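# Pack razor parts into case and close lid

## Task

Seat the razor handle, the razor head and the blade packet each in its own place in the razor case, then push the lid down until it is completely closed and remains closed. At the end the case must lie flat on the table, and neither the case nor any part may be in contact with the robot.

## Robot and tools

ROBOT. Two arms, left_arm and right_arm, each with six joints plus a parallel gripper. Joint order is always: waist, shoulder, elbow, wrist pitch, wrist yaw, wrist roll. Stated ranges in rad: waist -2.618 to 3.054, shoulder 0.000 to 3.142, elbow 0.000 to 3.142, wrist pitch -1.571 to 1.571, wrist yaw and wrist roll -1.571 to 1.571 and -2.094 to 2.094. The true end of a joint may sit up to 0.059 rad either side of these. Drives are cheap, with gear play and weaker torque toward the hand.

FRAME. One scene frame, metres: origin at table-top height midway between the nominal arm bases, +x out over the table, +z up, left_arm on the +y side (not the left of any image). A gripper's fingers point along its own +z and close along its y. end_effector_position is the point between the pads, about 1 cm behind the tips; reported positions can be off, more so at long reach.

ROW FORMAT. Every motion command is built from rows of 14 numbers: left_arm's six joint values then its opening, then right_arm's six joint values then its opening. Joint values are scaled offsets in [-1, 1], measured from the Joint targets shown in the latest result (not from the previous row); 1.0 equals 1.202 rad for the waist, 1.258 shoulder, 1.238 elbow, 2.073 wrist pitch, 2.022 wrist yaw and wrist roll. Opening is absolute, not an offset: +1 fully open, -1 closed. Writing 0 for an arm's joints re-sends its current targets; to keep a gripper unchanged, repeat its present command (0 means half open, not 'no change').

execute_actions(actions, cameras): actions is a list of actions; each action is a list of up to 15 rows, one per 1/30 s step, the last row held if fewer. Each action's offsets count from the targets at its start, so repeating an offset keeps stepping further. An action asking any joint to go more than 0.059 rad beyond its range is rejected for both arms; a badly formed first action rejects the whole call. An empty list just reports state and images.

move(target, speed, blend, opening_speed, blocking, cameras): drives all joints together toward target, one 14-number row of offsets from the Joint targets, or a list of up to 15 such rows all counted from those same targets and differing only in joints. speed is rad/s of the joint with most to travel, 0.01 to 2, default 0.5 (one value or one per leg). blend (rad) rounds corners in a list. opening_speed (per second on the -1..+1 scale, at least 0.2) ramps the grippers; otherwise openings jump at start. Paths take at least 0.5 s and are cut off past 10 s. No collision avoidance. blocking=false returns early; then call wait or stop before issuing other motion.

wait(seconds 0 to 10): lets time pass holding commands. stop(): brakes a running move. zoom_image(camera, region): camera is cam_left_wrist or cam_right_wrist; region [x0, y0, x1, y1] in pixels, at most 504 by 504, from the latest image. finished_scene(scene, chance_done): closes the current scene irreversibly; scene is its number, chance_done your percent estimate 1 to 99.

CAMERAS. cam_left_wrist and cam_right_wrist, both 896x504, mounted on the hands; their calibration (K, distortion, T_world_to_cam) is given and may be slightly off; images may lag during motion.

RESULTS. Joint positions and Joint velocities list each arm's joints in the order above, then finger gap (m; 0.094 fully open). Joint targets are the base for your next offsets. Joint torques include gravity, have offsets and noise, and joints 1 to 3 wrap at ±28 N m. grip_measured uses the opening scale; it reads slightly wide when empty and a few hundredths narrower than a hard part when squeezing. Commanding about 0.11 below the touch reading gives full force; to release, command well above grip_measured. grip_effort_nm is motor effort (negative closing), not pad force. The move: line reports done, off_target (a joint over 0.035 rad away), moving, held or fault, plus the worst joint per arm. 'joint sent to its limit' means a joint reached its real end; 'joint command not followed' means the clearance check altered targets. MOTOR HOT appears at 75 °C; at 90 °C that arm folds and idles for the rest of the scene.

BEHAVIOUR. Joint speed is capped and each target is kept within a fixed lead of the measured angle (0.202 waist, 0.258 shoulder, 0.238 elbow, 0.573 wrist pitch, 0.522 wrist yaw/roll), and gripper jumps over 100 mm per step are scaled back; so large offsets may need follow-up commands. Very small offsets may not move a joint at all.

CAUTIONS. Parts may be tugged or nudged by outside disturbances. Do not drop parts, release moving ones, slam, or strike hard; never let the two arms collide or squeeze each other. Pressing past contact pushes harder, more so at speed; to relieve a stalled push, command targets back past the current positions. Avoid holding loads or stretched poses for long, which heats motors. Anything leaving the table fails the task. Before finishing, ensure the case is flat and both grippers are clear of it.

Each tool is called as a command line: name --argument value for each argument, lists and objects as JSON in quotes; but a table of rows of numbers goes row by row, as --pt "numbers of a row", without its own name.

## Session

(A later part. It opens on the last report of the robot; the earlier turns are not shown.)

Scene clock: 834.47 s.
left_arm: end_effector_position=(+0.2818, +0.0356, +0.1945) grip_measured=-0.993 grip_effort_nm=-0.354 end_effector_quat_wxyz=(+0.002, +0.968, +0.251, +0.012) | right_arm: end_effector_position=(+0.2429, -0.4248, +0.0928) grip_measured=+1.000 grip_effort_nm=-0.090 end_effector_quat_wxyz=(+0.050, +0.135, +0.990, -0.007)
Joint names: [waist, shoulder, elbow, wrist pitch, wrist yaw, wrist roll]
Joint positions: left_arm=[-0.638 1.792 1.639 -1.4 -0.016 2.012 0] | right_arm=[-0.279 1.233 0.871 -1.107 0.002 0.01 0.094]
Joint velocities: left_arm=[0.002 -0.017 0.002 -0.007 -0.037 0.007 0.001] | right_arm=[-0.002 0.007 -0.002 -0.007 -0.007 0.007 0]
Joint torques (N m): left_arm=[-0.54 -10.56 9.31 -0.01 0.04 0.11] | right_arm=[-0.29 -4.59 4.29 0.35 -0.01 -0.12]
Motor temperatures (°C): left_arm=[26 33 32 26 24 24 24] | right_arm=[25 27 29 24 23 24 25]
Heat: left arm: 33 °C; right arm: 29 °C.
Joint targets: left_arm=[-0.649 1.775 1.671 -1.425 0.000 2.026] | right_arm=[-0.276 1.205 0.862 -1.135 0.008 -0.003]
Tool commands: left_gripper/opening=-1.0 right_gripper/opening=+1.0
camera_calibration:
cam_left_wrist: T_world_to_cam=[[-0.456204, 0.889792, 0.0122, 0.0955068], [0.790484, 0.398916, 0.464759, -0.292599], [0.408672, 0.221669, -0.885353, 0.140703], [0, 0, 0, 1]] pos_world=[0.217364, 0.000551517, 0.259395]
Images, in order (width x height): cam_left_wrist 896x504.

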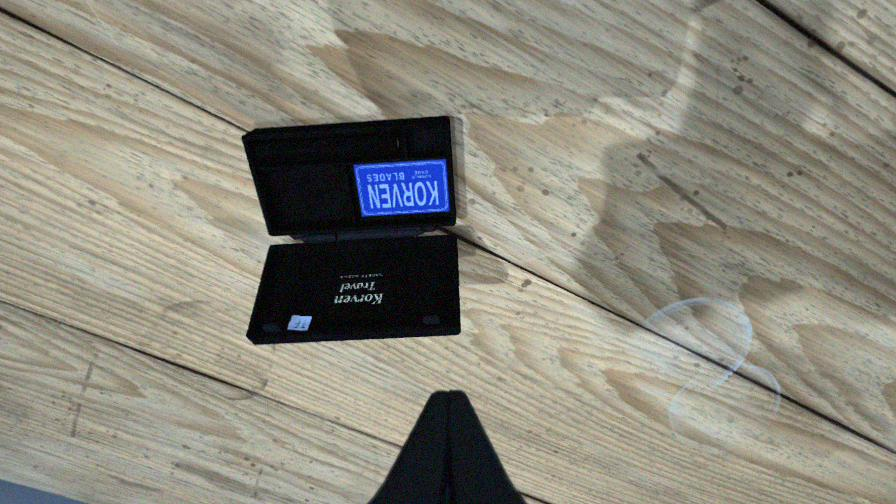

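zoom_image --camera "cam_left_wrist" --region '[230, 105, 470, 240]'

move --target '[-0.4135,0.1955,0.016,0.094,0,-1.002,-1,0,0,0,0,0,0,1]' --cameras '["cam_left_wrist"]'

zoom_image --camera "cam_left_wrist" --region '[300, 250, 600, 420]'

Scaled by 2.100 from the camera's 896x504 image, which has a finer 1280x720 frame.

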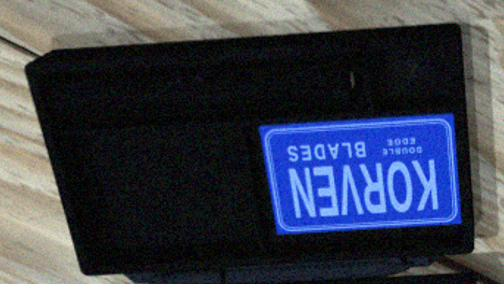

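every number of target must lie in its column's range; nothing of the call was run
Scene clock: 840.17 s.
left_arm: end_effector_position=(+0.2818, +0.0356, +0.1945) grip_measured=-0.993 grip_effort_nm=-0.359 end_effector_quat_wxyz=(+0.002, +0.968, +0.251, +0.012) | right_arm: end_effector_position=(+0.2429, -0.4248, +0.0928) grip_measured=+1.000 grip_effort_nm=-0.081 end_effector_quat_wxyz=(+0.050, +0.135, +0.990, -0.007)
Joint names: [waist, shoulder, elbow, wrist pitch, wrist yaw, wrist roll]
Joint positions: left_arm=[-0.638 1.792 1.639 -1.4 -0.016 2.012 0] | right_arm=[-0.279 1.233 0.871 -1.107 0.002 0.01 0.094]
Joint velocities: left_arm=[-0.002 -0.002 -0.002 0.037 -0.066 0.022 0.001] | right_arm=[0.002 -0.002 0.002 0.022 -0.11 -0.051 0]
Joint torques (N m): left_arm=[-0.47 -10.51 9.33 0 0.06 0.12] | right_arm=[-0.27 -4.57 4.27 0.35 -0.02 -0.11]
Motor temperatures (°C): left_arm=[26 33 32 26 24 24 24] | right_arm=[25 27 29 24 23 24 25]
Heat: left arm: 33 °C; right arm: 29 °C.
Joint targets: left_arm=[-0.649 1.775 1.671 -1.425 0.000 2.026] | right_arm=[-0.276 1.205 0.862 -1.135 0.008 -0.003]
Tool commands: left_gripper/opening=-1.0 right_gripper/opening=+1.0

Scaled by 1.680 from the camera's 896x504 image, which has a finer 1280x720 frame.

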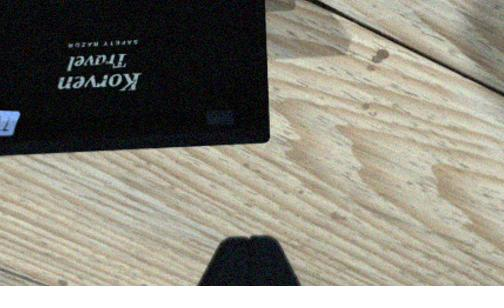

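move --target '[-0.4135,0.1955,0.016,0.094,0,-1,1,0,0,0,0,0,0,1]' --cameras '["cam_left_wrist"]' --speed 0.9

zoom_image --camera "cam_left_wrist" --region '[300, 250, 600, 420]'

Scene clock: 849.23 s.
left_arm: end_effector_position=(+0.1658, -0.1085, +0.1231) grip_measured=+0.999 grip_effort_nm=0.061 end_effector_quat_wxyz=(-0.020, +0.547, +0.837, +0.015) | right_arm: end_effector_position=(+0.2429, -0.4248, +0.0928) grip_measured=+1.000 grip_effort_nm=-0.085 end_effector_quat_wxyz=(+0.050, +0.135, +0.990, -0.007)
Joint names: [waist, shoulder, elbow, wrist pitch, wrist yaw, wrist roll]
Joint positions: left_arm=[-1.153 2.011 1.648 -1.257 -0.005 0.02 0.094] | right_arm=[-0.279 1.233 0.871 -1.107 0.002 0.01 0.094]
Joint velocities: left_arm=[-0.017 -0.027 -0.002 0.022 -0.007 0.037 0] | right_arm=[-0.007 -0.012 0.007 -0.037 -0.051 0.007 0]
Joint torques (N m): left_arm=[0.03 -10.41 10.14 0.41 0.06 -0.07] | right_arm=[-0.29 -4.59 4.29 0.33 -0.02 -0.12]
Motor temperatures (°C): left_arm=[26 33 32 26 24 24 24] | right_arm=[25 27 29 24 23 24 25]
Heat: left arm: 33 °C; right arm: 29 °C.
Joint targets: left_arm=[-1.146 2.021 1.691 -1.230 0.000 0.004] | right_arm=[-0.276 1.205 0.862 -1.135 0.008 -0.003]
move: off_target (left_arm); left_arm: the elbow is farthest, 0.043 rad from its target
camera_calibration:
cam_left_wrist: T_world_to_cam=[[-0.928314, -0.371344, 0.0183567, 0.11236], [-0.315683, 0.813327, 0.488716, 0.115196], [-0.196412, 0.447887, -0.87225, 0.280081], [0, 0, 0, 1]] pos_world=[0.195682, -0.177412, 0.18594]
Images, in order (width x height): cam_left_wrist 896x504.

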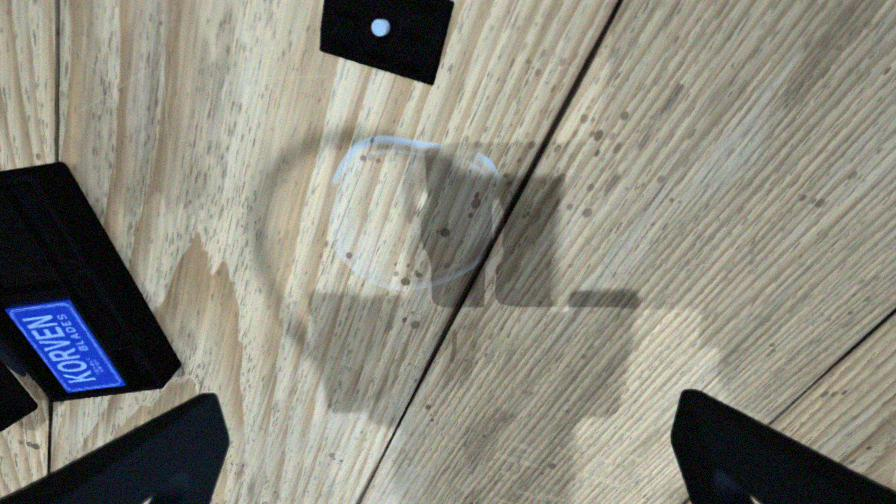

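Scaled by 1.680 from the camera's 896x504 image, which has a finer 1280x720 frame.

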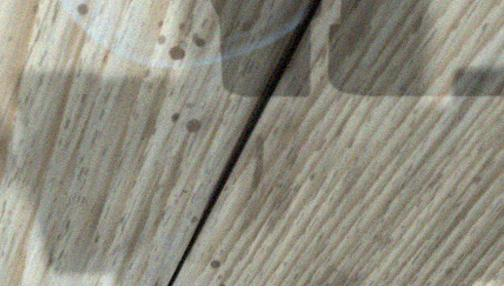

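move --target '[0.01,0.199,0.145,0.053,0,-0.175,1,0,0,0,0,0,0,1]' --cameras '["cam_left_wrist"]'

zoom_image --camera "cam_left_wrist" --region '[200, 200, 700, 480]'

Scene clock: 874.70 s.
left_arm: end_effector_position=(+0.1949, -0.1642, +0.0703) grip_measured=+0.999 grip_effort_nm=0.056 end_effector_quat_wxyz=(-0.002, +0.387, +0.922, +0.005) | right_arm: end_effector_position=(+0.2429, -0.4248, +0.0928) grip_measured=+1.000 grip_effort_nm=-0.085 end_effector_quat_wxyz=(+0.050, +0.135, +0.990, -0.007)
Joint names: [waist, shoulder, elbow, wrist pitch, wrist yaw, wrist roll]
Joint positions: left_arm=[-1.146 2.261 1.829 -1.148 -0.004 -0.335 0.094] | right_arm=[-0.279 1.233 0.871 -1.107 0.002 0.01 0.094]
Joint velocities: left_arm=[0.022 -0.007 -0.002 0.022 0.007 0.051 0] | right_arm=[-0.012 -0.017 0.002 -0.007 -0.037 -0.066 0]
Joint torques (N m): left_arm=[0.44 -12.56 10.1 0.52 0.06 -0.1] | right_arm=[-0.32 -4.59 4.26 0.34 -0.02 -0.11]
Motor temperatures (°C): left_arm=[26 34 34 26 24 24 24] | right_arm=[25 27 29 24 23 24 25]
Heat: left arm: 34 °C; right arm: 29 °C.
Joint targets: left_arm=[-1.134 2.272 1.871 -1.120 0.000 -0.349] | right_arm=[-0.276 1.205 0.862 -1.135 0.008 -0.003]
move: off_target (left_arm); left_arm: the elbow is farthest, 0.042 rad from its target
camera_calibration:
cam_left_wrist: T_world_to_cam=[[-0.737161, -0.67556, 0.0145818, 0.0327292], [-0.597787, 0.662054, 0.452034, 0.228171], [-0.31503, 0.324505, -0.891882, 0.26894], [0, 0, 0, 1]] pos_world=[0.245248, -0.216223, 0.136245]
Images, in order (width x height): cam_left_wrist 896x504.

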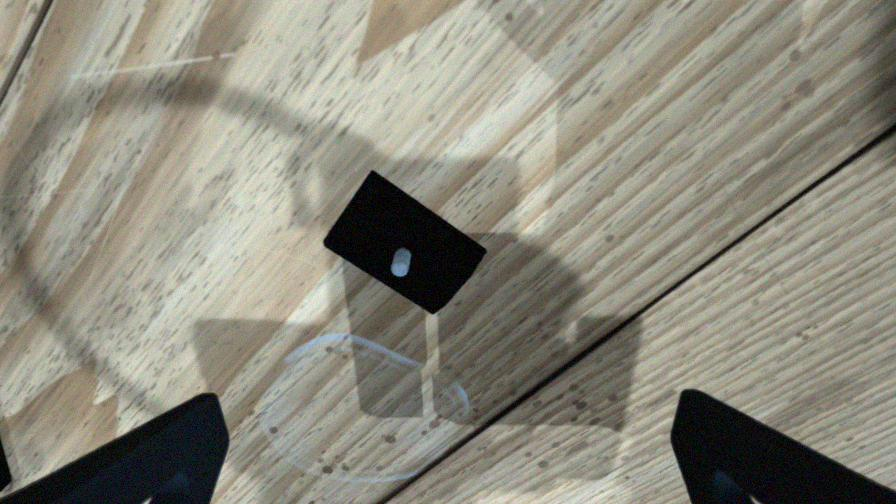

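Scaled by 1.008 from the camera's 896x504 image, which has a finer 1280x720 frame.

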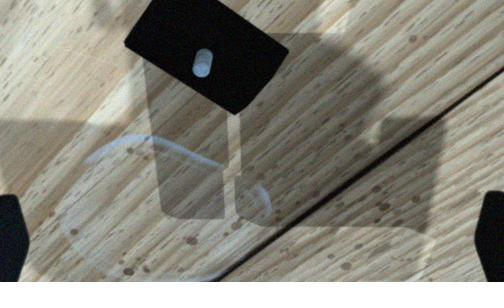

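move --target '[0.0283,0.0366,-0.0848,0.0424,0,0,-0.3,0,0,0,0,0,0,1]' --cameras '["cam_left_wrist"]' --speed 0.25

Scene clock: 890.77 s.
left_arm: end_effector_position=(+0.2145, -0.1558, +0.0385) grip_measured=-0.299 grip_effort_nm=-0.081 end_effector_quat_wxyz=(-0.006, +0.364, +0.931, +0.008) | right_arm: end_effector_position=(+0.2429, -0.4248, +0.0928) grip_measured=+1.000 grip_effort_nm=-0.081 end_effector_quat_wxyz=(+0.050, +0.135, +0.990, -0.007)
Joint names: [waist, shoulder, elbow, wrist pitch, wrist yaw, wrist roll]
Joint positions: left_arm=[-1.097 2.309 1.78 -1.061 -0.004 -0.336 0.033] | right_arm=[-0.279 1.233 0.871 -1.107 0.002 0.01 0.094]
Joint velocities: left_arm=[0.002 -0.002 -0.002 -0.125 -0.051 -0.037 -0.001] | right_arm=[0.007 0.012 -0.002 0.051 0.022 -0.037 0]
Joint torques (N m): left_arm=[0.2 -12.9 5.27 0.51 0.05 -0.07] | right_arm=[-0.28 -4.56 4.29 0.33 -0.02 -0.11]
Motor temperatures (°C): left_arm=[26 35 34 26 24 24 24] | right_arm=[25 27 29 24 23 24 25]
Heat: left arm: 35 °C; right arm: 29 °C.
Joint targets: left_arm=[-1.100 2.318 1.766 -1.032 0.000 -0.349] | right_arm=[-0.276 1.205 0.862 -1.135 0.008 -0.003]
move: done
camera_calibration:
cam_left_wrist: T_world_to_cam=[[-0.701977, -0.712102, 0.0118253, 0.0401842], [-0.628555, 0.627254, 0.45986, 0.249626], [-0.334885, 0.315378, -0.887913, 0.246675], [0, 0, 0, 1]] pos_world=[0.26772, -0.20576, 0.103758]
Images, in order (width x height): cam_left_wrist 896x504.

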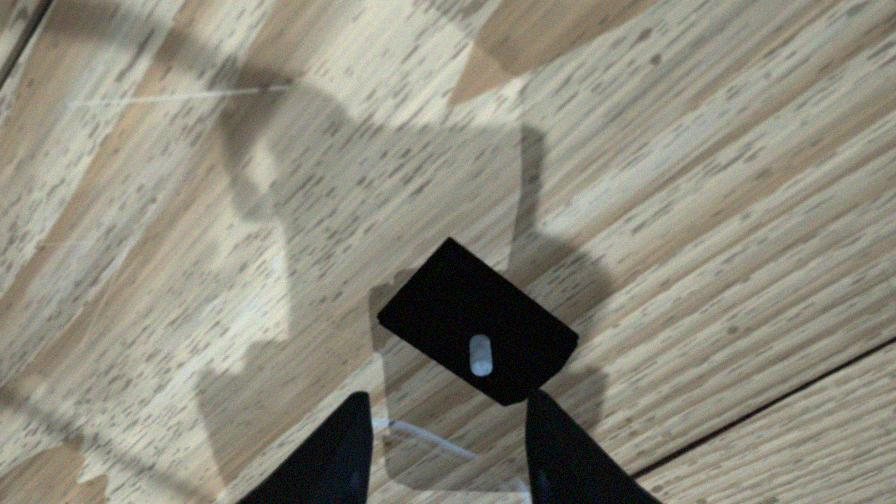

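move --target '[-0.0225,0,0,0,0,0,-0.3,0,0,0,0,0,0,1]' --cameras '[]' --speed 0.25

move --target '[0,0.0224,-0.0223,0.0269,0,0,-0.3,0,0,0,0,0,0,1]' --cameras '["cam_left_wrist"]' --speed 0.25

Scene clock: 904.40 s.
left_arm: end_effector_position=(+0.2027, -0.1619, +0.0385) grip_measured=-0.299 grip_effort_nm=-0.081 end_effector_quat_wxyz=(-0.006, +0.378, +0.926, +0.008) | right_arm: end_effector_position=(+0.2429, -0.4248, +0.0928) grip_measured=+1.000 grip_effort_nm=-0.081 end_effector_quat_wxyz=(+0.050, +0.135, +0.990, -0.007)
Joint names: [waist, shoulder, elbow, wrist pitch, wrist yaw, wrist roll]
Joint positions: left_arm=[-1.127 2.309 1.78 -1.061 -0.004 -0.336 0.033] | right_arm=[-0.279 1.233 0.871 -1.107 0.002 0.01 0.094]
Joint velocities: left_arm=[0.002 0.007 -0.002 0.066 -0.081 -0.007 0.001] | right_arm=[0.007 0.002 0.007 0.022 -0.022 0.022 0]
Joint torques (N m): left_arm=[-0.47 -13.05 5.3 0.5 0.07 -0.04] | right_arm=[-0.27 -4.6 4.3 0.35 -0.01 -0.11]
Motor temperatures (°C): left_arm=[26 34 32 26 24 24 24] | right_arm=[25 27 29 24 23 24 25]
Heat: left arm: 34 °C; right arm: 29 °C.
Joint targets: left_arm=[-1.127 2.318 1.766 -1.032 0.000 -0.349] | right_arm=[-0.276 1.205 0.862 -1.135 0.008 -0.003]
move: done
No camera images: "cameras" was empty.

Scene clock: 905.40 s.
left_arm: end_effector_position=(+0.2024, -0.1645, +0.0225) grip_measured=-0.299 grip_effort_nm=-0.076 end_effector_quat_wxyz=(-0.004, +0.379, +0.925, +0.006) | right_arm: end_effector_position=(+0.2429, -0.4248, +0.0928) grip_measured=+1.000 grip_effort_nm=-0.081 end_effector_quat_wxyz=(+0.050, +0.135, +0.990, -0.007)
Joint names: [waist, shoulder, elbow, wrist pitch, wrist yaw, wrist roll]
Joint positions: left_arm=[-1.13 2.332 1.754 -1.005 -0.004 -0.336 0.033] | right_arm=[-0.279 1.233 0.871 -1.107 0.002 0.01 0.094]
Joint velocities: left_arm=[-0.022 -0.027 -0.002 -0.022 -0.095 0.022 0.001] | right_arm=[-0.012 0.007 0.002 -0.007 0.007 -0.037 0]
Joint torques (N m): left_arm=[-0.46 -12.78 5.18 0.51 0.04 -0.05] | right_arm=[-0.27 -4.64 4.27 0.35 -0.02 -0.12]
Motor temperatures (°C): left_arm=[26 34 32 26 24 24 24] | right_arm=[25 27 29 24 23 24 25]
Heat: left arm: 34 °C; right arm: 29 °C.
Joint targets: left_arm=[-1.127 2.346 1.738 -0.977 0.000 -0.349] | right_arm=[-0.276 1.205 0.862 -1.135 0.008 -0.003]
move: done
camera_calibration:
cam_left_wrist: T_world_to_cam=[[-0.725639, -0.687941, 0.0136549, 0.0344454], [-0.608268, 0.650624, 0.454641, 0.254652], [-0.32165, 0.321599, -0.89057, 0.229611], [0, 0, 0, 1]] pos_world=[0.253746, -0.215829, 0.0882396]
Images, in order (width x height): cam_left_wrist 896x504.

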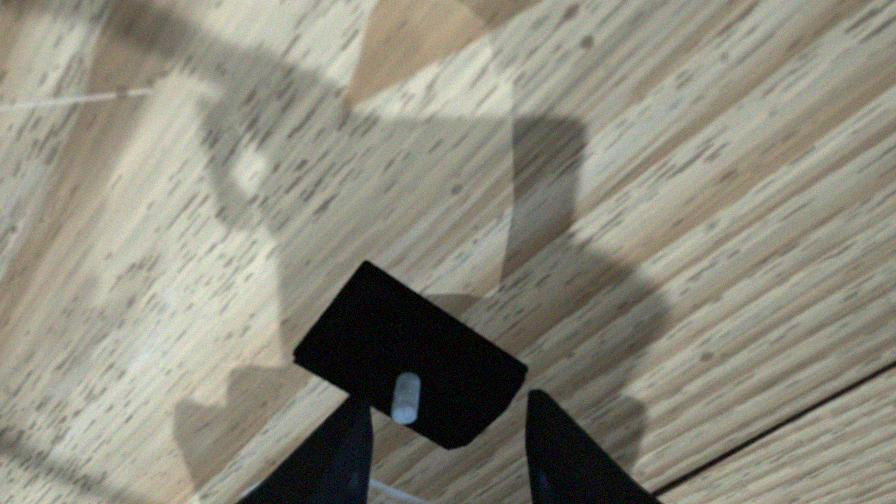

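move --target '[0.0125,-0.0082,-0.0214,0.0078,0,0,-0.3,0,0,0,0,0,0,1]' --cameras '["cam_left_wrist"]' --speed 0.25

Scene clock: 917.27 s.
left_arm: end_effector_position=(+0.2021, -0.1609, +0.0186) grip_measured=-0.299 grip_effort_nm=-0.081 end_effector_quat_wxyz=(-0.006, +0.378, +0.926, +0.008) | right_arm: end_effector_position=(+0.2429, -0.4248, +0.0928) grip_measured=+1.000 grip_effort_nm=-0.085 end_effector_quat_wxyz=(+0.050, +0.135, +0.990, -0.007)
Joint names: [waist, shoulder, elbow, wrist pitch, wrist yaw, wrist roll]
Joint positions: left_arm=[-1.127 2.332 1.737 -0.996 -0.004 -0.336 0.033] | right_arm=[-0.279 1.233 0.871 -1.107 0.002 0.01 0.094]
Joint velocities: left_arm=[-0.002 -0.002 -0.007 0.037 -0.095 -0.051 0.001] | right_arm=[0.002 0.007 0.002 -0.11 -0.037 0.022 0]
Joint torques (N m): left_arm=[0.72 -13.45 4.31 0.58 0.05 -0.07] | right_arm=[-0.32 -4.57 4.29 0.34 -0.03 -0.12]
Motor temperatures (°C): left_arm=[26 33 32 26 24 24 24] | right_arm=[25 26 29 23 23 24 25]
Heat: left arm: 33 °C; right arm: 29 °C.
Joint targets: left_arm=[-1.112 2.336 1.712 -0.960 0.000 -0.349] | right_arm=[-0.276 1.205 0.862 -1.135 0.008 -0.003]
move: done
camera_calibration:
cam_left_wrist: T_world_to_cam=[[-0.723482, -0.69025, 0.0113679, 0.036005], [-0.608705, 0.645606, 0.461162, 0.253101], [-0.325656, 0.326723, -0.887243, 0.226398], [0, 0, 0, 1]] pos_world=[0.25384, -0.21252, 0.0837402]
Images, in order (width x height): cam_left_wrist 896x504.

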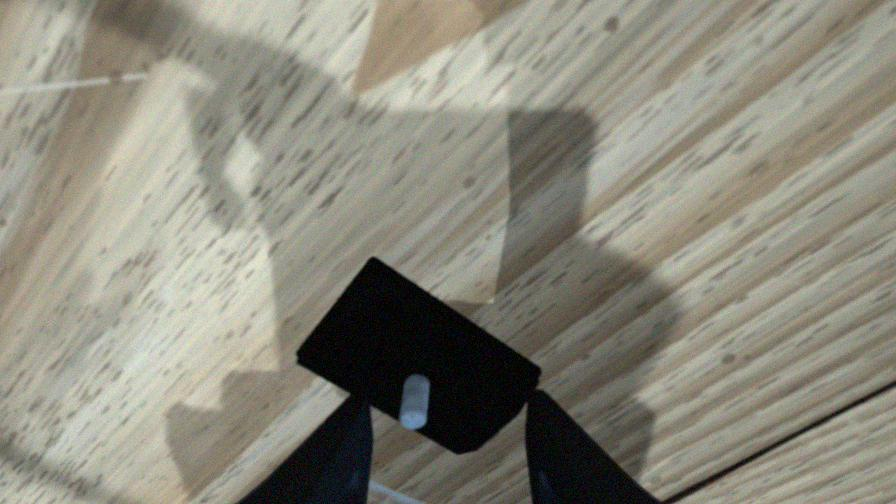

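move --target '[0.011,0,0,0,0,0,-0.3,0,0,0,0,0,0,1]' --cameras '["cam_left_wrist"]' --speed 0.25

Scene clock: 925.80 s.
left_arm: end_effector_position=(+0.2028, -0.1605, +0.0186) grip_measured=-0.299 grip_effort_nm=-0.076 end_effector_quat_wxyz=(-0.010, +0.372, +0.928, +0.004) | right_arm: end_effector_position=(+0.2429, -0.4248, +0.0928) grip_measured=+1.000 grip_effort_nm=-0.081 end_effector_quat_wxyz=(+0.050, +0.135, +0.990, -0.007)
Joint names: [waist, shoulder, elbow, wrist pitch, wrist yaw, wrist roll]
Joint positions: left_arm=[-1.121 2.332 1.737 -0.996 0.007 -0.343 0.033] | right_arm=[-0.279 1.233 0.871 -1.107 0.002 0.01 0.094]
Joint velocities: left_arm=[-0.007 -0.012 -0.002 -0.007 0.007 -0.022 -0.001] | right_arm=[-0.022 -0.027 -0.002 0.007 -0.022 -0.007 0]
Joint torques (N m): left_arm=[1.21 -13.41 4.26 0.57 -0.05 -0.05] | right_arm=[-0.29 -4.6 4.3 0.34 -0.02 -0.12]
Motor temperatures (°C): left_arm=[26 33 32 26 24 24 24] | right_arm=[25 26 29 23 23 24 25]
Heat: left arm: 33 °C; right arm: 29 °C.
Joint targets: left_arm=[-1.099 2.336 1.712 -0.960 0.000 -0.349] | right_arm=[-0.276 1.205 0.862 -1.135 0.008 -0.003]
move: off_target (left_arm); left_arm: the wrist pitch is farthest, 0.036 rad from its target
camera_calibration:
cam_left_wrist: T_world_to_cam=[[-0.71465, -0.699153, 0.021481, 0.03331], [-0.612339, 0.640165, 0.463929, 0.253099], [-0.338108, 0.318393, -0.885612, 0.227666], [0, 0, 0, 1]] pos_world=[0.255763, -0.211224, 0.0834878]
Images, in order (width x height): cam_left_wrist 896x504.

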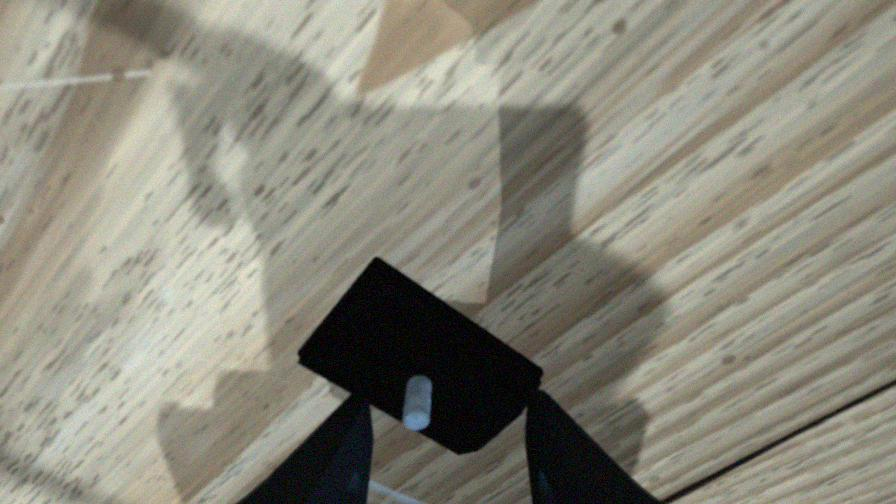

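move --target '[0.013,0,0,0,0,0,-0.3,0,0,0,0,0,0,1]' --cameras '[]' --speed 0.25

move --target '[0,0,0,0,0,0,-0.75,0,0,0,0,0,0,1]' --opening_speed 0.3 --cameras '["cam_left_wrist"]'

Scene clock: 936.30 s.
left_arm: end_effector_position=(+0.2033, -0.1603, +0.0186) grip_measured=-0.299 grip_effort_nm=-0.066 end_effector_quat_wxyz=(-0.015, +0.369, +0.929, -0.002) | right_arm: end_effector_position=(+0.2429, -0.4248, +0.0928) grip_measured=+1.000 grip_effort_nm=-0.085 end_effector_quat_wxyz=(+0.050, +0.135, +0.990, -0.007)
Joint names: [waist, shoulder, elbow, wrist pitch, wrist yaw, wrist roll]
Joint positions: left_arm=[-1.113 2.332 1.737 -0.996 0.022 -0.341 0.033] | right_arm=[-0.279 1.233 0.871 -1.107 0.002 0.01 0.094]
Joint velocities: left_arm=[-0.017 -0.007 -0.012 -0.066 -0.081 -0.022 0] | right_arm=[-0.002 0.002 0.002 0.037 -0.022 0.022 0]
Joint torques (N m): left_arm=[2.14 -13.41 4.3 0.59 -0.2 -0.08] | right_arm=[-0.34 -4.6 4.27 0.34 -0.01 -0.12]
Motor temperatures (°C): left_arm=[26 33 31 26 24 24 24] | right_arm=[25 26 29 23 23 24 25]
Heat: left arm: 33 °C; right arm: 29 °C.
Joint targets: left_arm=[-1.083 2.336 1.712 -0.960 0.000 -0.349] | right_arm=[-0.276 1.205 0.862 -1.135 0.008 -0.003]
move: off_target (left_arm); left_arm: the wrist pitch is farthest, 0.036 rad from its target
No camera images: "cameras" was empty.

Scene clock: 938.00 s.
left_arm: end_effector_position=(+0.2026, -0.1608, +0.0212) grip_measured=-0.748 grip_effort_nm=-0.115 end_effector_quat_wxyz=(-0.018, +0.370, +0.929, -0.007) | right_arm: end_effector_position=(+0.2429, -0.4248, +0.0928) grip_measured=+1.000 grip_effort_nm=-0.090 end_effector_quat_wxyz=(+0.050, +0.135, +0.990, -0.007)
Joint names: [waist, shoulder, elbow, wrist pitch, wrist yaw, wrist roll]
Joint positions: left_arm=[-1.11 2.326 1.737 -0.999 0.035 -0.336 0.012] | right_arm=[-0.279 1.233 0.871 -1.107 0.002 0.01 0.094]
Joint velocities: left_arm=[-0.022 -0.002 -0.017 -0.022 0.022 -0.051 0] | right_arm=[-0.012 -0.002 -0.002 -0.007 0.037 -0.051 0]
Joint torques (N m): left_arm=[1.59 -12.86 4.3 0.66 -0.32 -0.05] | right_arm=[-0.29 -4.6 4.26 0.34 -0.01 -0.11]
Motor temperatures (°C): left_arm=[26 34 31 26 24 24 24] | right_arm=[25 26 29 23 23 24 25]
Heat: left arm: 34 °C; right arm: 29 °C.
Joint targets: left_arm=[-1.083 2.336 1.712 -0.960 0.000 -0.349] | right_arm=[-0.276 1.205 0.862 -1.135 0.008 -0.003]
move: off_target (left_arm); left_arm: the wrist pitch is farthest, 0.039 rad from its target
camera_calibration:
cam_left_wrist: T_world_to_cam=[[-0.710242, -0.70226, 0.0488574, 0.0309803], [-0.604787, 0.644233, 0.468184, 0.250961], [-0.360262, 0.302975, -0.88228, 0.23198], [0, 0, 0, 1]] pos_world=[0.257355, -0.210205, 0.0856615]
Images, in order (width x height): cam_left_wrist 896x504.

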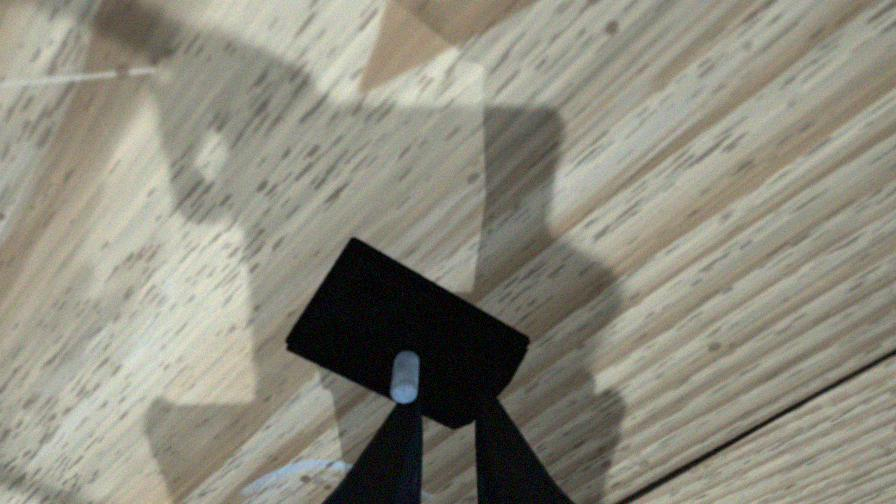

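move --target '[-0.0083,-0.016,0.048,-0.019,0,0,-0.3,0,0,0,0,0,0,1]' --cameras '["cam_left_wrist"]' --speed 0.3

Scene clock: 950.20 s.
left_arm: end_effector_position=(+0.2093, -0.1558, +0.0216) grip_measured=-0.301 grip_effort_nm=0.061 end_effector_quat_wxyz=(-0.017, +0.363, +0.932, -0.002) | right_arm: end_effector_position=(+0.2429, -0.4248, +0.0928) grip_measured=+1.000 grip_effort_nm=-0.085 end_effector_quat_wxyz=(+0.050, +0.135, +0.990, -0.007)
Joint names: [waist, shoulder, elbow, wrist pitch, wrist yaw, wrist roll]
Joint positions: left_arm=[-1.095 2.326 1.738 -1.007 0.025 -0.336 0.033] | right_arm=[-0.279 1.233 0.871 -1.107 0.002 0.01 0.094]
Joint velocities: left_arm=[0.012 0.007 -0.002 -0.037 -0.007 -0.022 0.001] | right_arm=[0.007 0.017 -0.007 0.066 0.007 -0.007 0]
Joint torques (N m): left_arm=[-0.13 -14.43 9.01 0.24 -0.22 -0.03] | right_arm=[-0.32 -4.59 4.27 0.33 -0.01 -0.11]
Motor temperatures (°C): left_arm=[26 35 31 26 24 24 24] | right_arm=[25 26 29 23 23 24 25]
Heat: left arm: 35 °C; right arm: 29 °C.
Joint targets: left_arm=[-1.093 2.315 1.771 -1.000 0.000 -0.349] | right_arm=[-0.276 1.205 0.862 -1.135 0.008 -0.003]
move: done
camera_calibration:
cam_left_wrist: T_world_to_cam=[[-0.699747, -0.713366, 0.0382513, 0.0355604], [-0.616931, 0.630416, 0.471139, 0.251948], [-0.360209, 0.306079, -0.881229, 0.233631], [0, 0, 0, 1]] pos_world=[0.264474, -0.204974, 0.08582]
Images, in order (width x height): cam_left_wrist 896x504.

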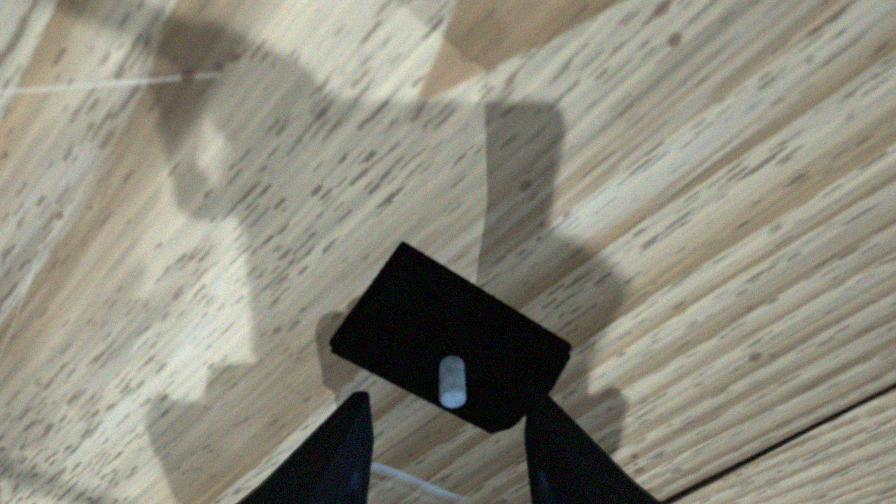

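move --target '[0.001,0.0255,0.0215,-0.0027,0,0,-0.3,0,0,0,0,0,0,1]' --cameras '["cam_left_wrist"]' --speed 0.3

Scene clock: 961.00 s.
left_arm: end_effector_position=(+0.2127, -0.1597, +0.0239) grip_measured=-0.301 grip_effort_nm=0.066 end_effector_quat_wxyz=(-0.011, +0.363, +0.932, -0.004) | right_arm: end_effector_position=(+0.2429, -0.4248, +0.0928) grip_measured=+1.000 grip_effort_nm=-0.085 end_effector_quat_wxyz=(+0.050, +0.135, +0.990, -0.007)
Joint names: [waist, shoulder, elbow, wrist pitch, wrist yaw, wrist roll]
Joint positions: left_arm=[-1.095 2.33 1.757 -1.008 0.019 -0.336 0.033] | right_arm=[-0.279 1.233 0.871 -1.107 0.002 0.01 0.094]
Joint velocities: left_arm=[-0.002 0.017 0.002 0.037 -0.051 -0.022 0] | right_arm=[-0.002 -0.007 -0.002 -0.037 -0.022 0.022 0]
Joint torques (N m): left_arm=[0.01 -12.44 9.7 0.24 -0.18 -0.07] | right_arm=[-0.29 -4.6 4.3 0.33 -0.01 -0.12]
Motor temperatures (°C): left_arm=[26 36 32 26 24 24 24] | right_arm=[25 26 29 23 23 24 25]
Heat: left arm: 36 °C; right arm: 29 °C.
Joint targets: left_arm=[-1.092 2.347 1.798 -1.005 0.000 -0.349] | right_arm=[-0.276 1.205 0.862 -1.135 0.008 -0.003]
move: off_target (left_arm); left_arm: the elbow is farthest, 0.041 rad from its target
camera_calibration:
cam_left_wrist: T_world_to_cam=[[-0.700239, -0.712997, 0.0360654, 0.0352054], [-0.622073, 0.634169, 0.459189, 0.257396], [-0.350272, 0.299107, -0.887606, 0.235074], [0, 0, 0, 1]] pos_world=[0.267111, -0.208443, 0.0891899]
Images, in order (width x height): cam_left_wrist 896x504.

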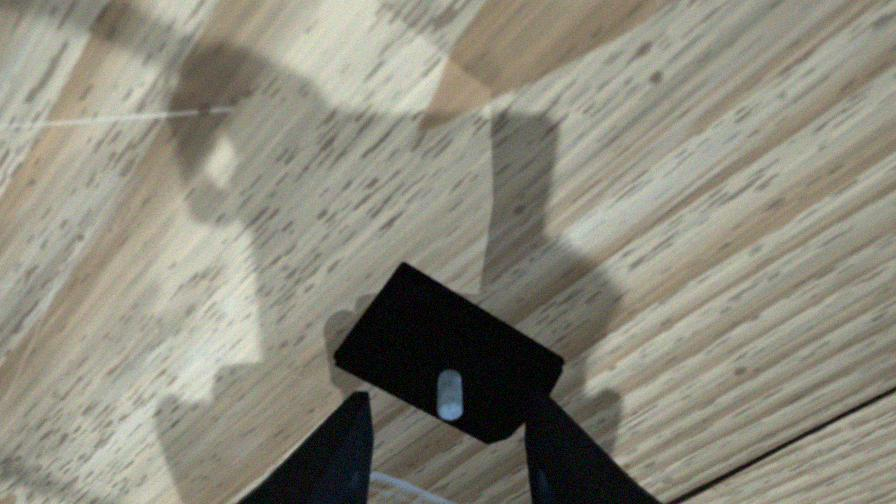

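move --target '[0,0.006,-0.023,0.0105,0,0,-0.3,0,0,0,0,0,0,1]' --cameras '[]' --speed 0.3

move --target '[0,0,0,0,0,0,-0.97,0,0,0,0,0,0,1]' --opening_speed 0.3 --cameras '["cam_left_wrist"]'

Scene clock: 967.73 s.
left_arm: end_effector_position=(+0.2124, -0.1592, +0.0220) grip_measured=-0.301 grip_effort_nm=0.061 end_effector_quat_wxyz=(-0.012, +0.363, +0.932, -0.002) | right_arm: end_effector_position=(+0.2429, -0.4248, +0.0928) grip_measured=+1.000 grip_effort_nm=-0.085 end_effector_quat_wxyz=(+0.050, +0.135, +0.990, -0.007)
Joint names: [waist, shoulder, elbow, wrist pitch, wrist yaw, wrist roll]
Joint positions: left_arm=[-1.095 2.335 1.757 -1.008 0.019 -0.336 0.033] | right_arm=[-0.279 1.233 0.871 -1.107 0.002 0.01 0.094]
Joint velocities: left_arm=[0.002 0.017 0.012 -0.007 0.037 0.022 0] | right_arm=[-0.032 -0.002 -0.012 0.007 0.037 0.081 0]
Joint torques (N m): left_arm=[0.01 -12.27 7.23 0.51 -0.17 -0.07] | right_arm=[-0.34 -4.62 4.31 0.33 -0.02 -0.11]
Motor temperatures (°C): left_arm=[26 36 32 26 24 24 24] | right_arm=[25 26 29 23 23 24 25]
Heat: left arm: 36 °C; right arm: 29 °C.
Joint targets: left_arm=[-1.092 2.355 1.769 -0.984 0.000 -0.349] | right_arm=[-0.276 1.205 0.862 -1.135 0.008 -0.003]
move: done
No camera images: "cameras" was empty.

Scene clock: 970.17 s.
left_arm: end_effector_position=(+0.2123, -0.1601, +0.0220) grip_measured=-0.962 grip_effort_nm=-0.422 end_effector_quat_wxyz=(-0.010, +0.359, +0.933, -0.001) | right_arm: end_effector_position=(+0.2429, -0.4248, +0.0928) grip_measured=+1.000 grip_effort_nm=-0.085 end_effector_quat_wxyz=(+0.050, +0.135, +0.990, -0.007)
Joint names: [waist, shoulder, elbow, wrist pitch, wrist yaw, wrist roll]
Joint positions: left_arm=[-1.098 2.335 1.757 -1.005 0.015 -0.349 0.002] | right_arm=[-0.279 1.233 0.871 -1.107 0.002 0.01 0.094]
Joint velocities: left_arm=[-0.017 -0.007 -0.002 0.022 0.022 0.022 -0.001] | right_arm=[-0.007 -0.017 0.002 0.022 -0.11 -0.007 0]
Joint torques (N m): left_arm=[-0.03 -12.21 7.16 0.44 -0.15 -0.07] | right_arm=[-0.28 -4.66 4.31 0.35 0 -0.12]
Motor temperatures (°C): left_arm=[26 36 32 26 24 24 24] | right_arm=[25 26 29 23 23 24 25]
Heat: left arm: 36 °C; right arm: 29 °C.
Joint targets: left_arm=[-1.092 2.355 1.769 -0.984 0.000 -0.349] | right_arm=[-0.276 1.205 0.862 -1.135 0.008 -0.003]
move: done
camera_calibration:
cam_left_wrist: T_world_to_cam=[[-0.6938, -0.719499, 0.0310152, 0.0324493], [-0.629387, 0.626713, 0.459458, 0.258604], [-0.350018, 0.299252, -0.887658, 0.233278], [0, 0, 0, 1]] pos_world=[0.266927, -0.208532, 0.0872467]
Images, in order (width x height): cam_left_wrist 896x504.

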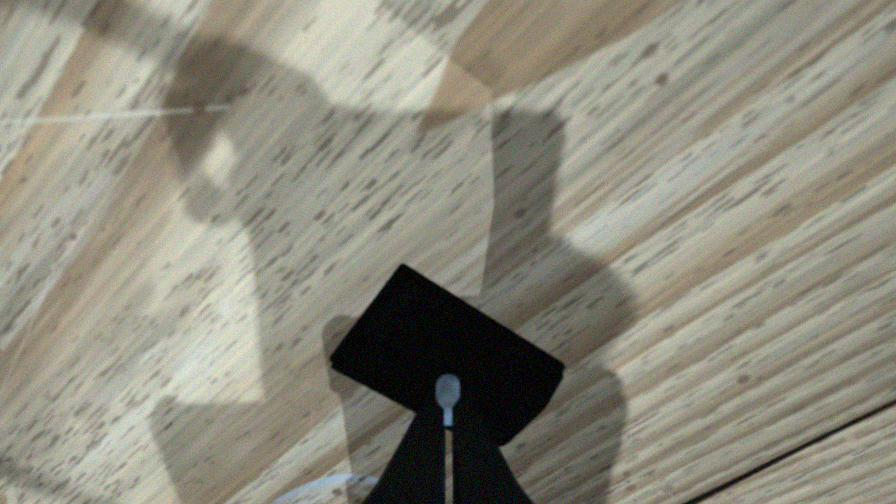

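move --target '[0,-0.0875,0.11,-0.097,0,0,-1,0,0,0,0,0,0,1]' --cameras '["cam_left_wrist"]' --speed 0.2

Scene clock: 985.40 s.
left_arm: end_effector_position=(+0.2117, -0.1616, +0.0732) grip_measured=-0.993 grip_effort_nm=-0.364 end_effector_quat_wxyz=(-0.008, +0.360, +0.933, -0.005) | right_arm: end_effector_position=(+0.2429, -0.4248, +0.0928) grip_measured=+1.000 grip_effort_nm=-0.090 end_effector_quat_wxyz=(+0.050, +0.135, +0.990, -0.007)
Joint names: [waist, shoulder, elbow, wrist pitch, wrist yaw, wrist roll]
Joint positions: left_arm=[-1.1 2.278 1.869 -1.168 0.018 -0.347 0] | right_arm=[-0.279 1.233 0.871 -1.107 0.002 0.01 0.094]
Joint velocities: left_arm=[0.002 -0.012 -0.012 -0.037 -0.022 -0.007 0] | right_arm=[-0.022 -0.012 -0.007 -0.022 0.066 0.051 0]
Joint torques (N m): left_arm=[-0.06 -16.35 9.69 0.05 -0.13 -0.06] | right_arm=[-0.28 -4.6 4.27 0.34 -0.01 -0.12]
Motor temperatures (°C): left_arm=[26 36 32 26 24 24 24] | right_arm=[25 26 29 23 23 24 25]
Heat: left arm: 36 °C; right arm: 29 °C.
Joint targets: left_arm=[-1.092 2.245 1.905 -1.185 0.000 -0.349] | right_arm=[-0.276 1.205 0.862 -1.135 0.008 -0.003]
move: off_target (left_arm); left_arm: the elbow is farthest, 0.036 rad from its target
camera_calibration:
cam_left_wrist: T_world_to_cam=[[-0.695988, -0.717158, 0.03585, 0.0298559], [-0.62755, 0.631772, 0.455023, 0.236429], [-0.348972, 0.294193, -0.889758, 0.278098], [0, 0, 0, 1]] pos_world=[0.266199, -0.209772, 0.138789]
Images, in order (width x height): cam_left_wrist 896x504.

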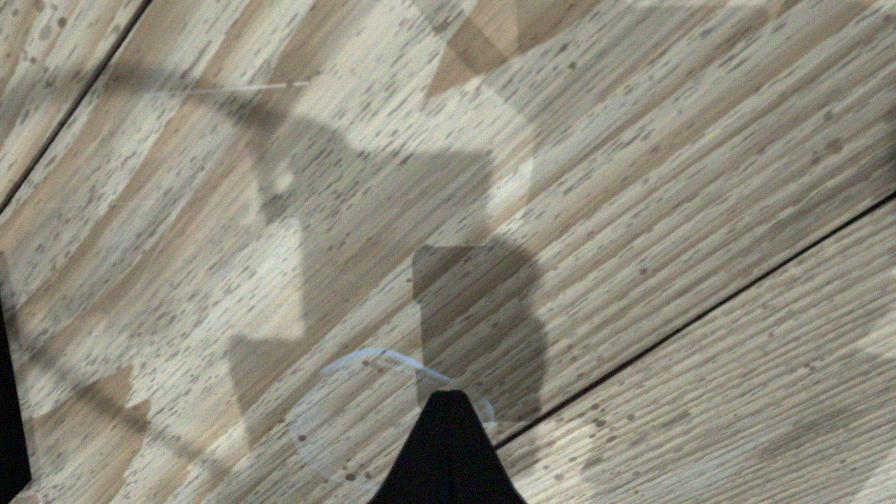

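move --target '[0,-0.2,0.12,0.03,0,0,-1,0,0,0,0,0,0,1]' --cameras '["cam_left_wrist"]'

Scene clock: 990.30 s.
left_arm: end_effector_position=(+0.2313, -0.1985, +0.2487) grip_measured=-0.993 grip_effort_nm=-0.369 end_effector_quat_wxyz=(+0.163, +0.352, +0.909, -0.154) | right_arm: end_effector_position=(+0.2429, -0.4248, +0.0928) grip_measured=+1.000 grip_effort_nm=-0.085 end_effector_quat_wxyz=(+0.050, +0.135, +0.990, -0.007)
Joint names: [waist, shoulder, elbow, wrist pitch, wrist yaw, wrist roll]
Joint positions: left_arm=[-1.1 1.996 2.03 -1.153 0.018 -0.349 0] | right_arm=[-0.279 1.233 0.871 -1.107 0.002 0.01 0.094]
Joint velocities: left_arm=[0.007 0.017 -0.022 0.081 -0.066 -0.007 0] | right_arm=[-0.002 0.002 -0.007 0.022 -0.007 0.051 0]
Joint torques (N m): left_arm=[-0.13 -11.95 9.02 1.56 -0.15 -0.1] | right_arm=[-0.28 -4.6 4.27 0.34 -0.03 -0.12]
Motor temperatures (°C): left_arm=[26 37 32 26 24 24 24] | right_arm=[25 26 29 23 23 24 25]
Heat: left arm: 37 °C; right arm: 29 °C.
Joint targets: left_arm=[-1.092 1.993 2.054 -1.122 0.000 -0.349] | right_arm=[-0.276 1.205 0.862 -1.135 0.008 -0.003]
move: done
camera_calibration:
cam_left_wrist: T_world_to_cam=[[-0.717284, -0.675895, 0.169319, -0.00938738], [-0.68158, 0.731086, 0.0310137, 0.329803], [-0.144748, -0.0931585, -0.985073, 0.35149], [0, 0, 0, 1]] pos_world=[0.268931, -0.214715, 0.337605]
Images, in order (width x height): cam_left_wrist 896x504.

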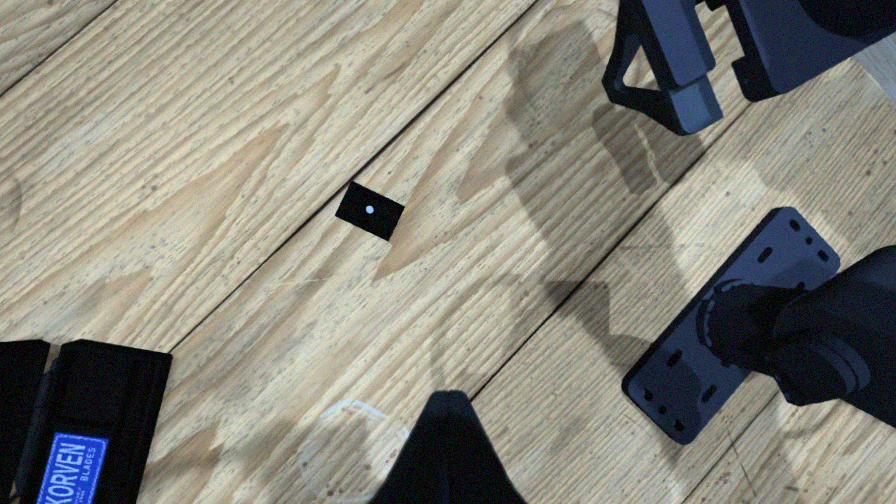

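move --target '[0.65,0,0,-0.12,0,0.17,-1,0.604,0.28,0.276,-0.02,0,0,1]' --cameras '["cam_right_wrist","cam_left_wrist"]' --speed 0.8

Scene clock: 1025.07 s.
left_arm: end_effector_position=(+0.4261, +0.0989, +0.2324) grip_measured=-0.993 grip_effort_nm=-0.369 end_effector_quat_wxyz=(+0.130, +0.144, +0.981, -0.021) | right_arm: end_effector_position=(+0.2820, -0.2486, +0.0969) grip_measured=+1.000 grip_effort_nm=-0.095 end_effector_quat_wxyz=(+0.010, -0.235, +0.972, +0.000)
Joint names: [waist, shoulder, elbow, wrist pitch, wrist yaw, wrist roll]
Joint positions: left_arm=[-0.314 1.996 2.03 -1.34 0.002 -0.008 0] | right_arm=[0.456 1.557 1.156 -1.15 0.005 0 0.094]
Joint velocities: left_arm=[-0.002 0.002 -0.012 -0.066 0.007 0.037 -0.001] | right_arm=[0.012 -0.012 -0.012 -0.037 0.022 -0.007 0]
Joint torques (N m): left_arm=[-0.25 -11.71 8.75 0.49 -0.04 0.12] | right_arm=[0.03 -5.05 9.28 0.24 -0.02 -0.11]
Motor temperatures (°C): left_arm=[26 34 34 27 24 24 24] | right_arm=[25 26 29 23 23 24 25]
Heat: left arm: 34 °C; right arm: 29 °C.
Joint targets: left_arm=[-0.311 1.993 2.054 -1.371 0.000 -0.006] | right_arm=[0.450 1.557 1.203 -1.177 0.008 -0.003]
move: off_target (right_arm); right_arm: the elbow is farthest, 0.048 rad from its target
camera_calibration:
cam_left_wrist: T_world_to_cam=[[-0.323675, -0.946035, 0.015862, 0.22882], [-0.927034, 0.32044, 0.194745, 0.35281], [-0.189319, 0.0483298, -0.980726, 0.395332], [0, 0, 0, 1]] pos_world=[0.475974, 0.0843113, 0.315375]
cam_right_wrist: T_world_to_cam=[[0.449297, -0.893371, -0.00457404, -0.34715], [-0.815863, -0.412391, 0.405341, 0.127798], [-0.364006, -0.178387, -0.914154, 0.237855], [0, 0, 0, 1]] pos_world=[0.346819, -0.215001, 0.164047]

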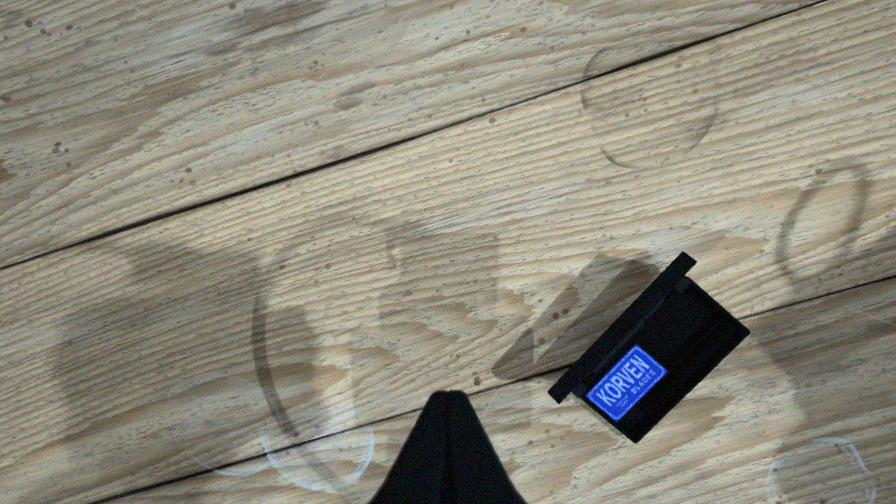

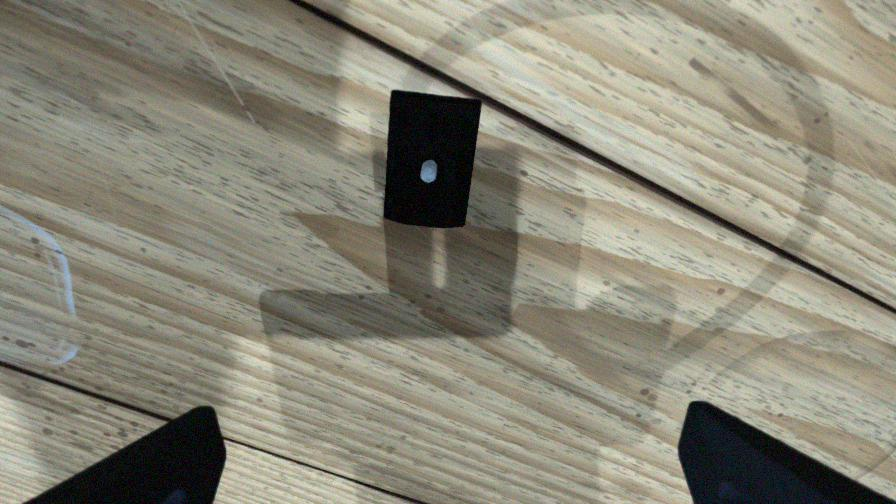

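move --target '[0,0,0,0,0,0,-1,0.033,0.103,-0.095,0.1056,0,0,-0.3]' --cameras '["cam_right_wrist"]' --speed 0.3

Scene clock: 1049.97 s.
left_arm: end_effector_position=(+0.4258, +0.0993, +0.2323) grip_measured=-0.993 grip_effort_nm=-0.359 end_effector_quat_wxyz=(+0.130, +0.144, +0.981, -0.021) | right_arm: end_effector_position=(+0.2892, -0.2375, +0.0477) grip_measured=-0.298 grip_effort_nm=-0.095 end_effector_quat_wxyz=(-0.011, -0.245, +0.969, -0.004)
Joint names: [waist, shoulder, elbow, wrist pitch, wrist yaw, wrist roll]
Joint positions: left_arm=[-0.314 1.996 2.03 -1.341 0.001 -0.008 0] | right_arm=[0.478 1.689 1.093 -0.998 0.002 0.001 0.033]
Joint velocities: left_arm=[0.012 0.002 0.007 -0.022 -0.051 -0.022 -0.001] | right_arm=[-0.012 -0.007 -0.007 -0.007 -0.037 -0.066 0]
Joint torques (N m): left_arm=[-0.29 -11.58 8.75 0.52 -0.04 0.11] | right_arm=[0.49 -6.02 3.95 0.77 -0.02 -0.11]
Motor temperatures (°C): left_arm=[26 33 34 27 24 24 24] | right_arm=[24 26 30 23 23 24 25]
Heat: left arm: 34 °C; right arm: 30 °C.
Joint targets: left_arm=[-0.311 1.993 2.054 -1.371 0.000 -0.006] | right_arm=[0.490 1.686 1.086 -0.958 0.008 -0.003]
move: off_target (right_arm); right_arm: the wrist pitch is farthest, 0.040 rad from its target
camera_calibration:
cam_right_wrist: T_world_to_cam=[[0.466784, -0.884342, -0.00721782, -0.343468], [-0.79081, -0.421041, 0.444234, 0.147024], [-0.395893, -0.201653, -0.895882, 0.200274], [0, 0, 0, 1]] pos_world=[0.355881, -0.201455, 0.11163]
Images, in order (width x height): cam_right_wrist 896x504.

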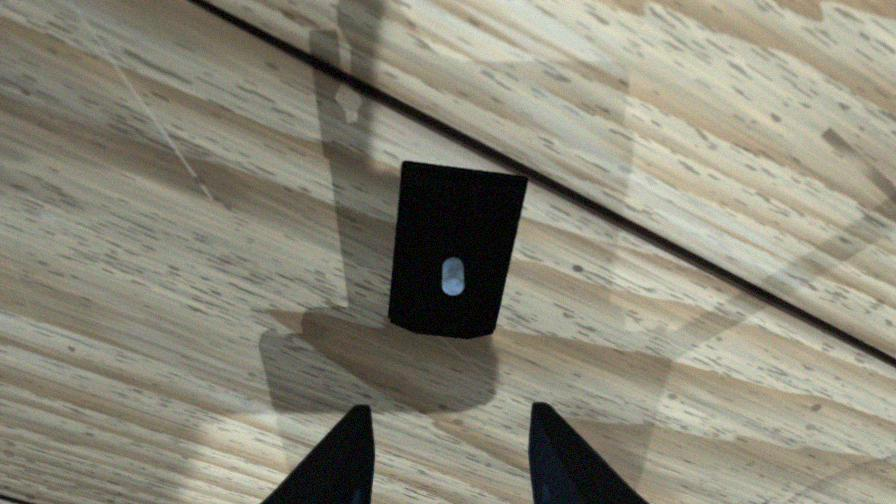

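move --target '[0,0,0,0,0,0,-1,0,0.0781,0.064,0.0176,0,0,-0.3]' --cameras '["cam_right_wrist"]' --speed 0.2

Scene clock: 1069.77 s.
left_arm: end_effector_position=(+0.4258, +0.0993, +0.2323) grip_measured=-0.993 grip_effort_nm=-0.359 end_effector_quat_wxyz=(+0.130, +0.144, +0.981, -0.021) | right_arm: end_effector_position=(+0.2998, -0.2317, +0.0288) grip_measured=-0.298 grip_effort_nm=-0.095 end_effector_quat_wxyz=(-0.023, -0.245, +0.969, -0.007)
Joint names: [waist, shoulder, elbow, wrist pitch, wrist yaw, wrist roll]
Joint positions: left_arm=[-0.314 1.996 2.03 -1.341 0.001 -0.008 0] | right_arm=[0.478 1.783 1.122 -0.958 0.002 0.001 0.033]
Joint velocities: left_arm=[-0.007 0.007 0.017 -0.095 -0.007 0.022 0] | right_arm=[0.007 -0.007 -0.017 -0.007 0.051 -0.007 0]
Joint torques (N m): left_arm=[-0.39 -11.67 8.69 0.46 -0.03 0.1] | right_arm=[0.51 -6.42 8.4 0.69 0 -0.11]
Motor temperatures (°C): left_arm=[26 33 34 27 24 24 24] | right_arm=[24 28 29 24 23 24 25]
Heat: left arm: 34 °C; right arm: 29 °C.
Joint targets: left_arm=[-0.311 1.993 2.054 -1.371 0.000 -0.006] | right_arm=[0.490 1.785 1.165 -0.921 0.008 -0.003]
move: off_target (right_arm); right_arm: the elbow is farthest, 0.043 rad from its target
camera_calibration:
cam_right_wrist: T_world_to_cam=[[0.466631, -0.884425, -0.00695289, -0.343456], [-0.780987, -0.41572, 0.466086, 0.163915], [-0.415108, -0.21206, -0.884712, 0.191773], [0, 0, 0, 1]] pos_world=[0.36789, -0.194951, 0.0908778]
Images, in order (width x height): cam_right_wrist 896x504.

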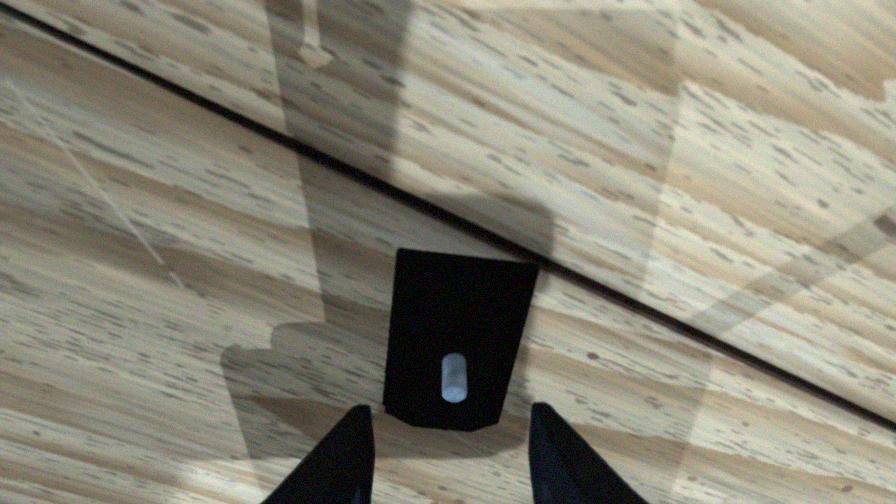

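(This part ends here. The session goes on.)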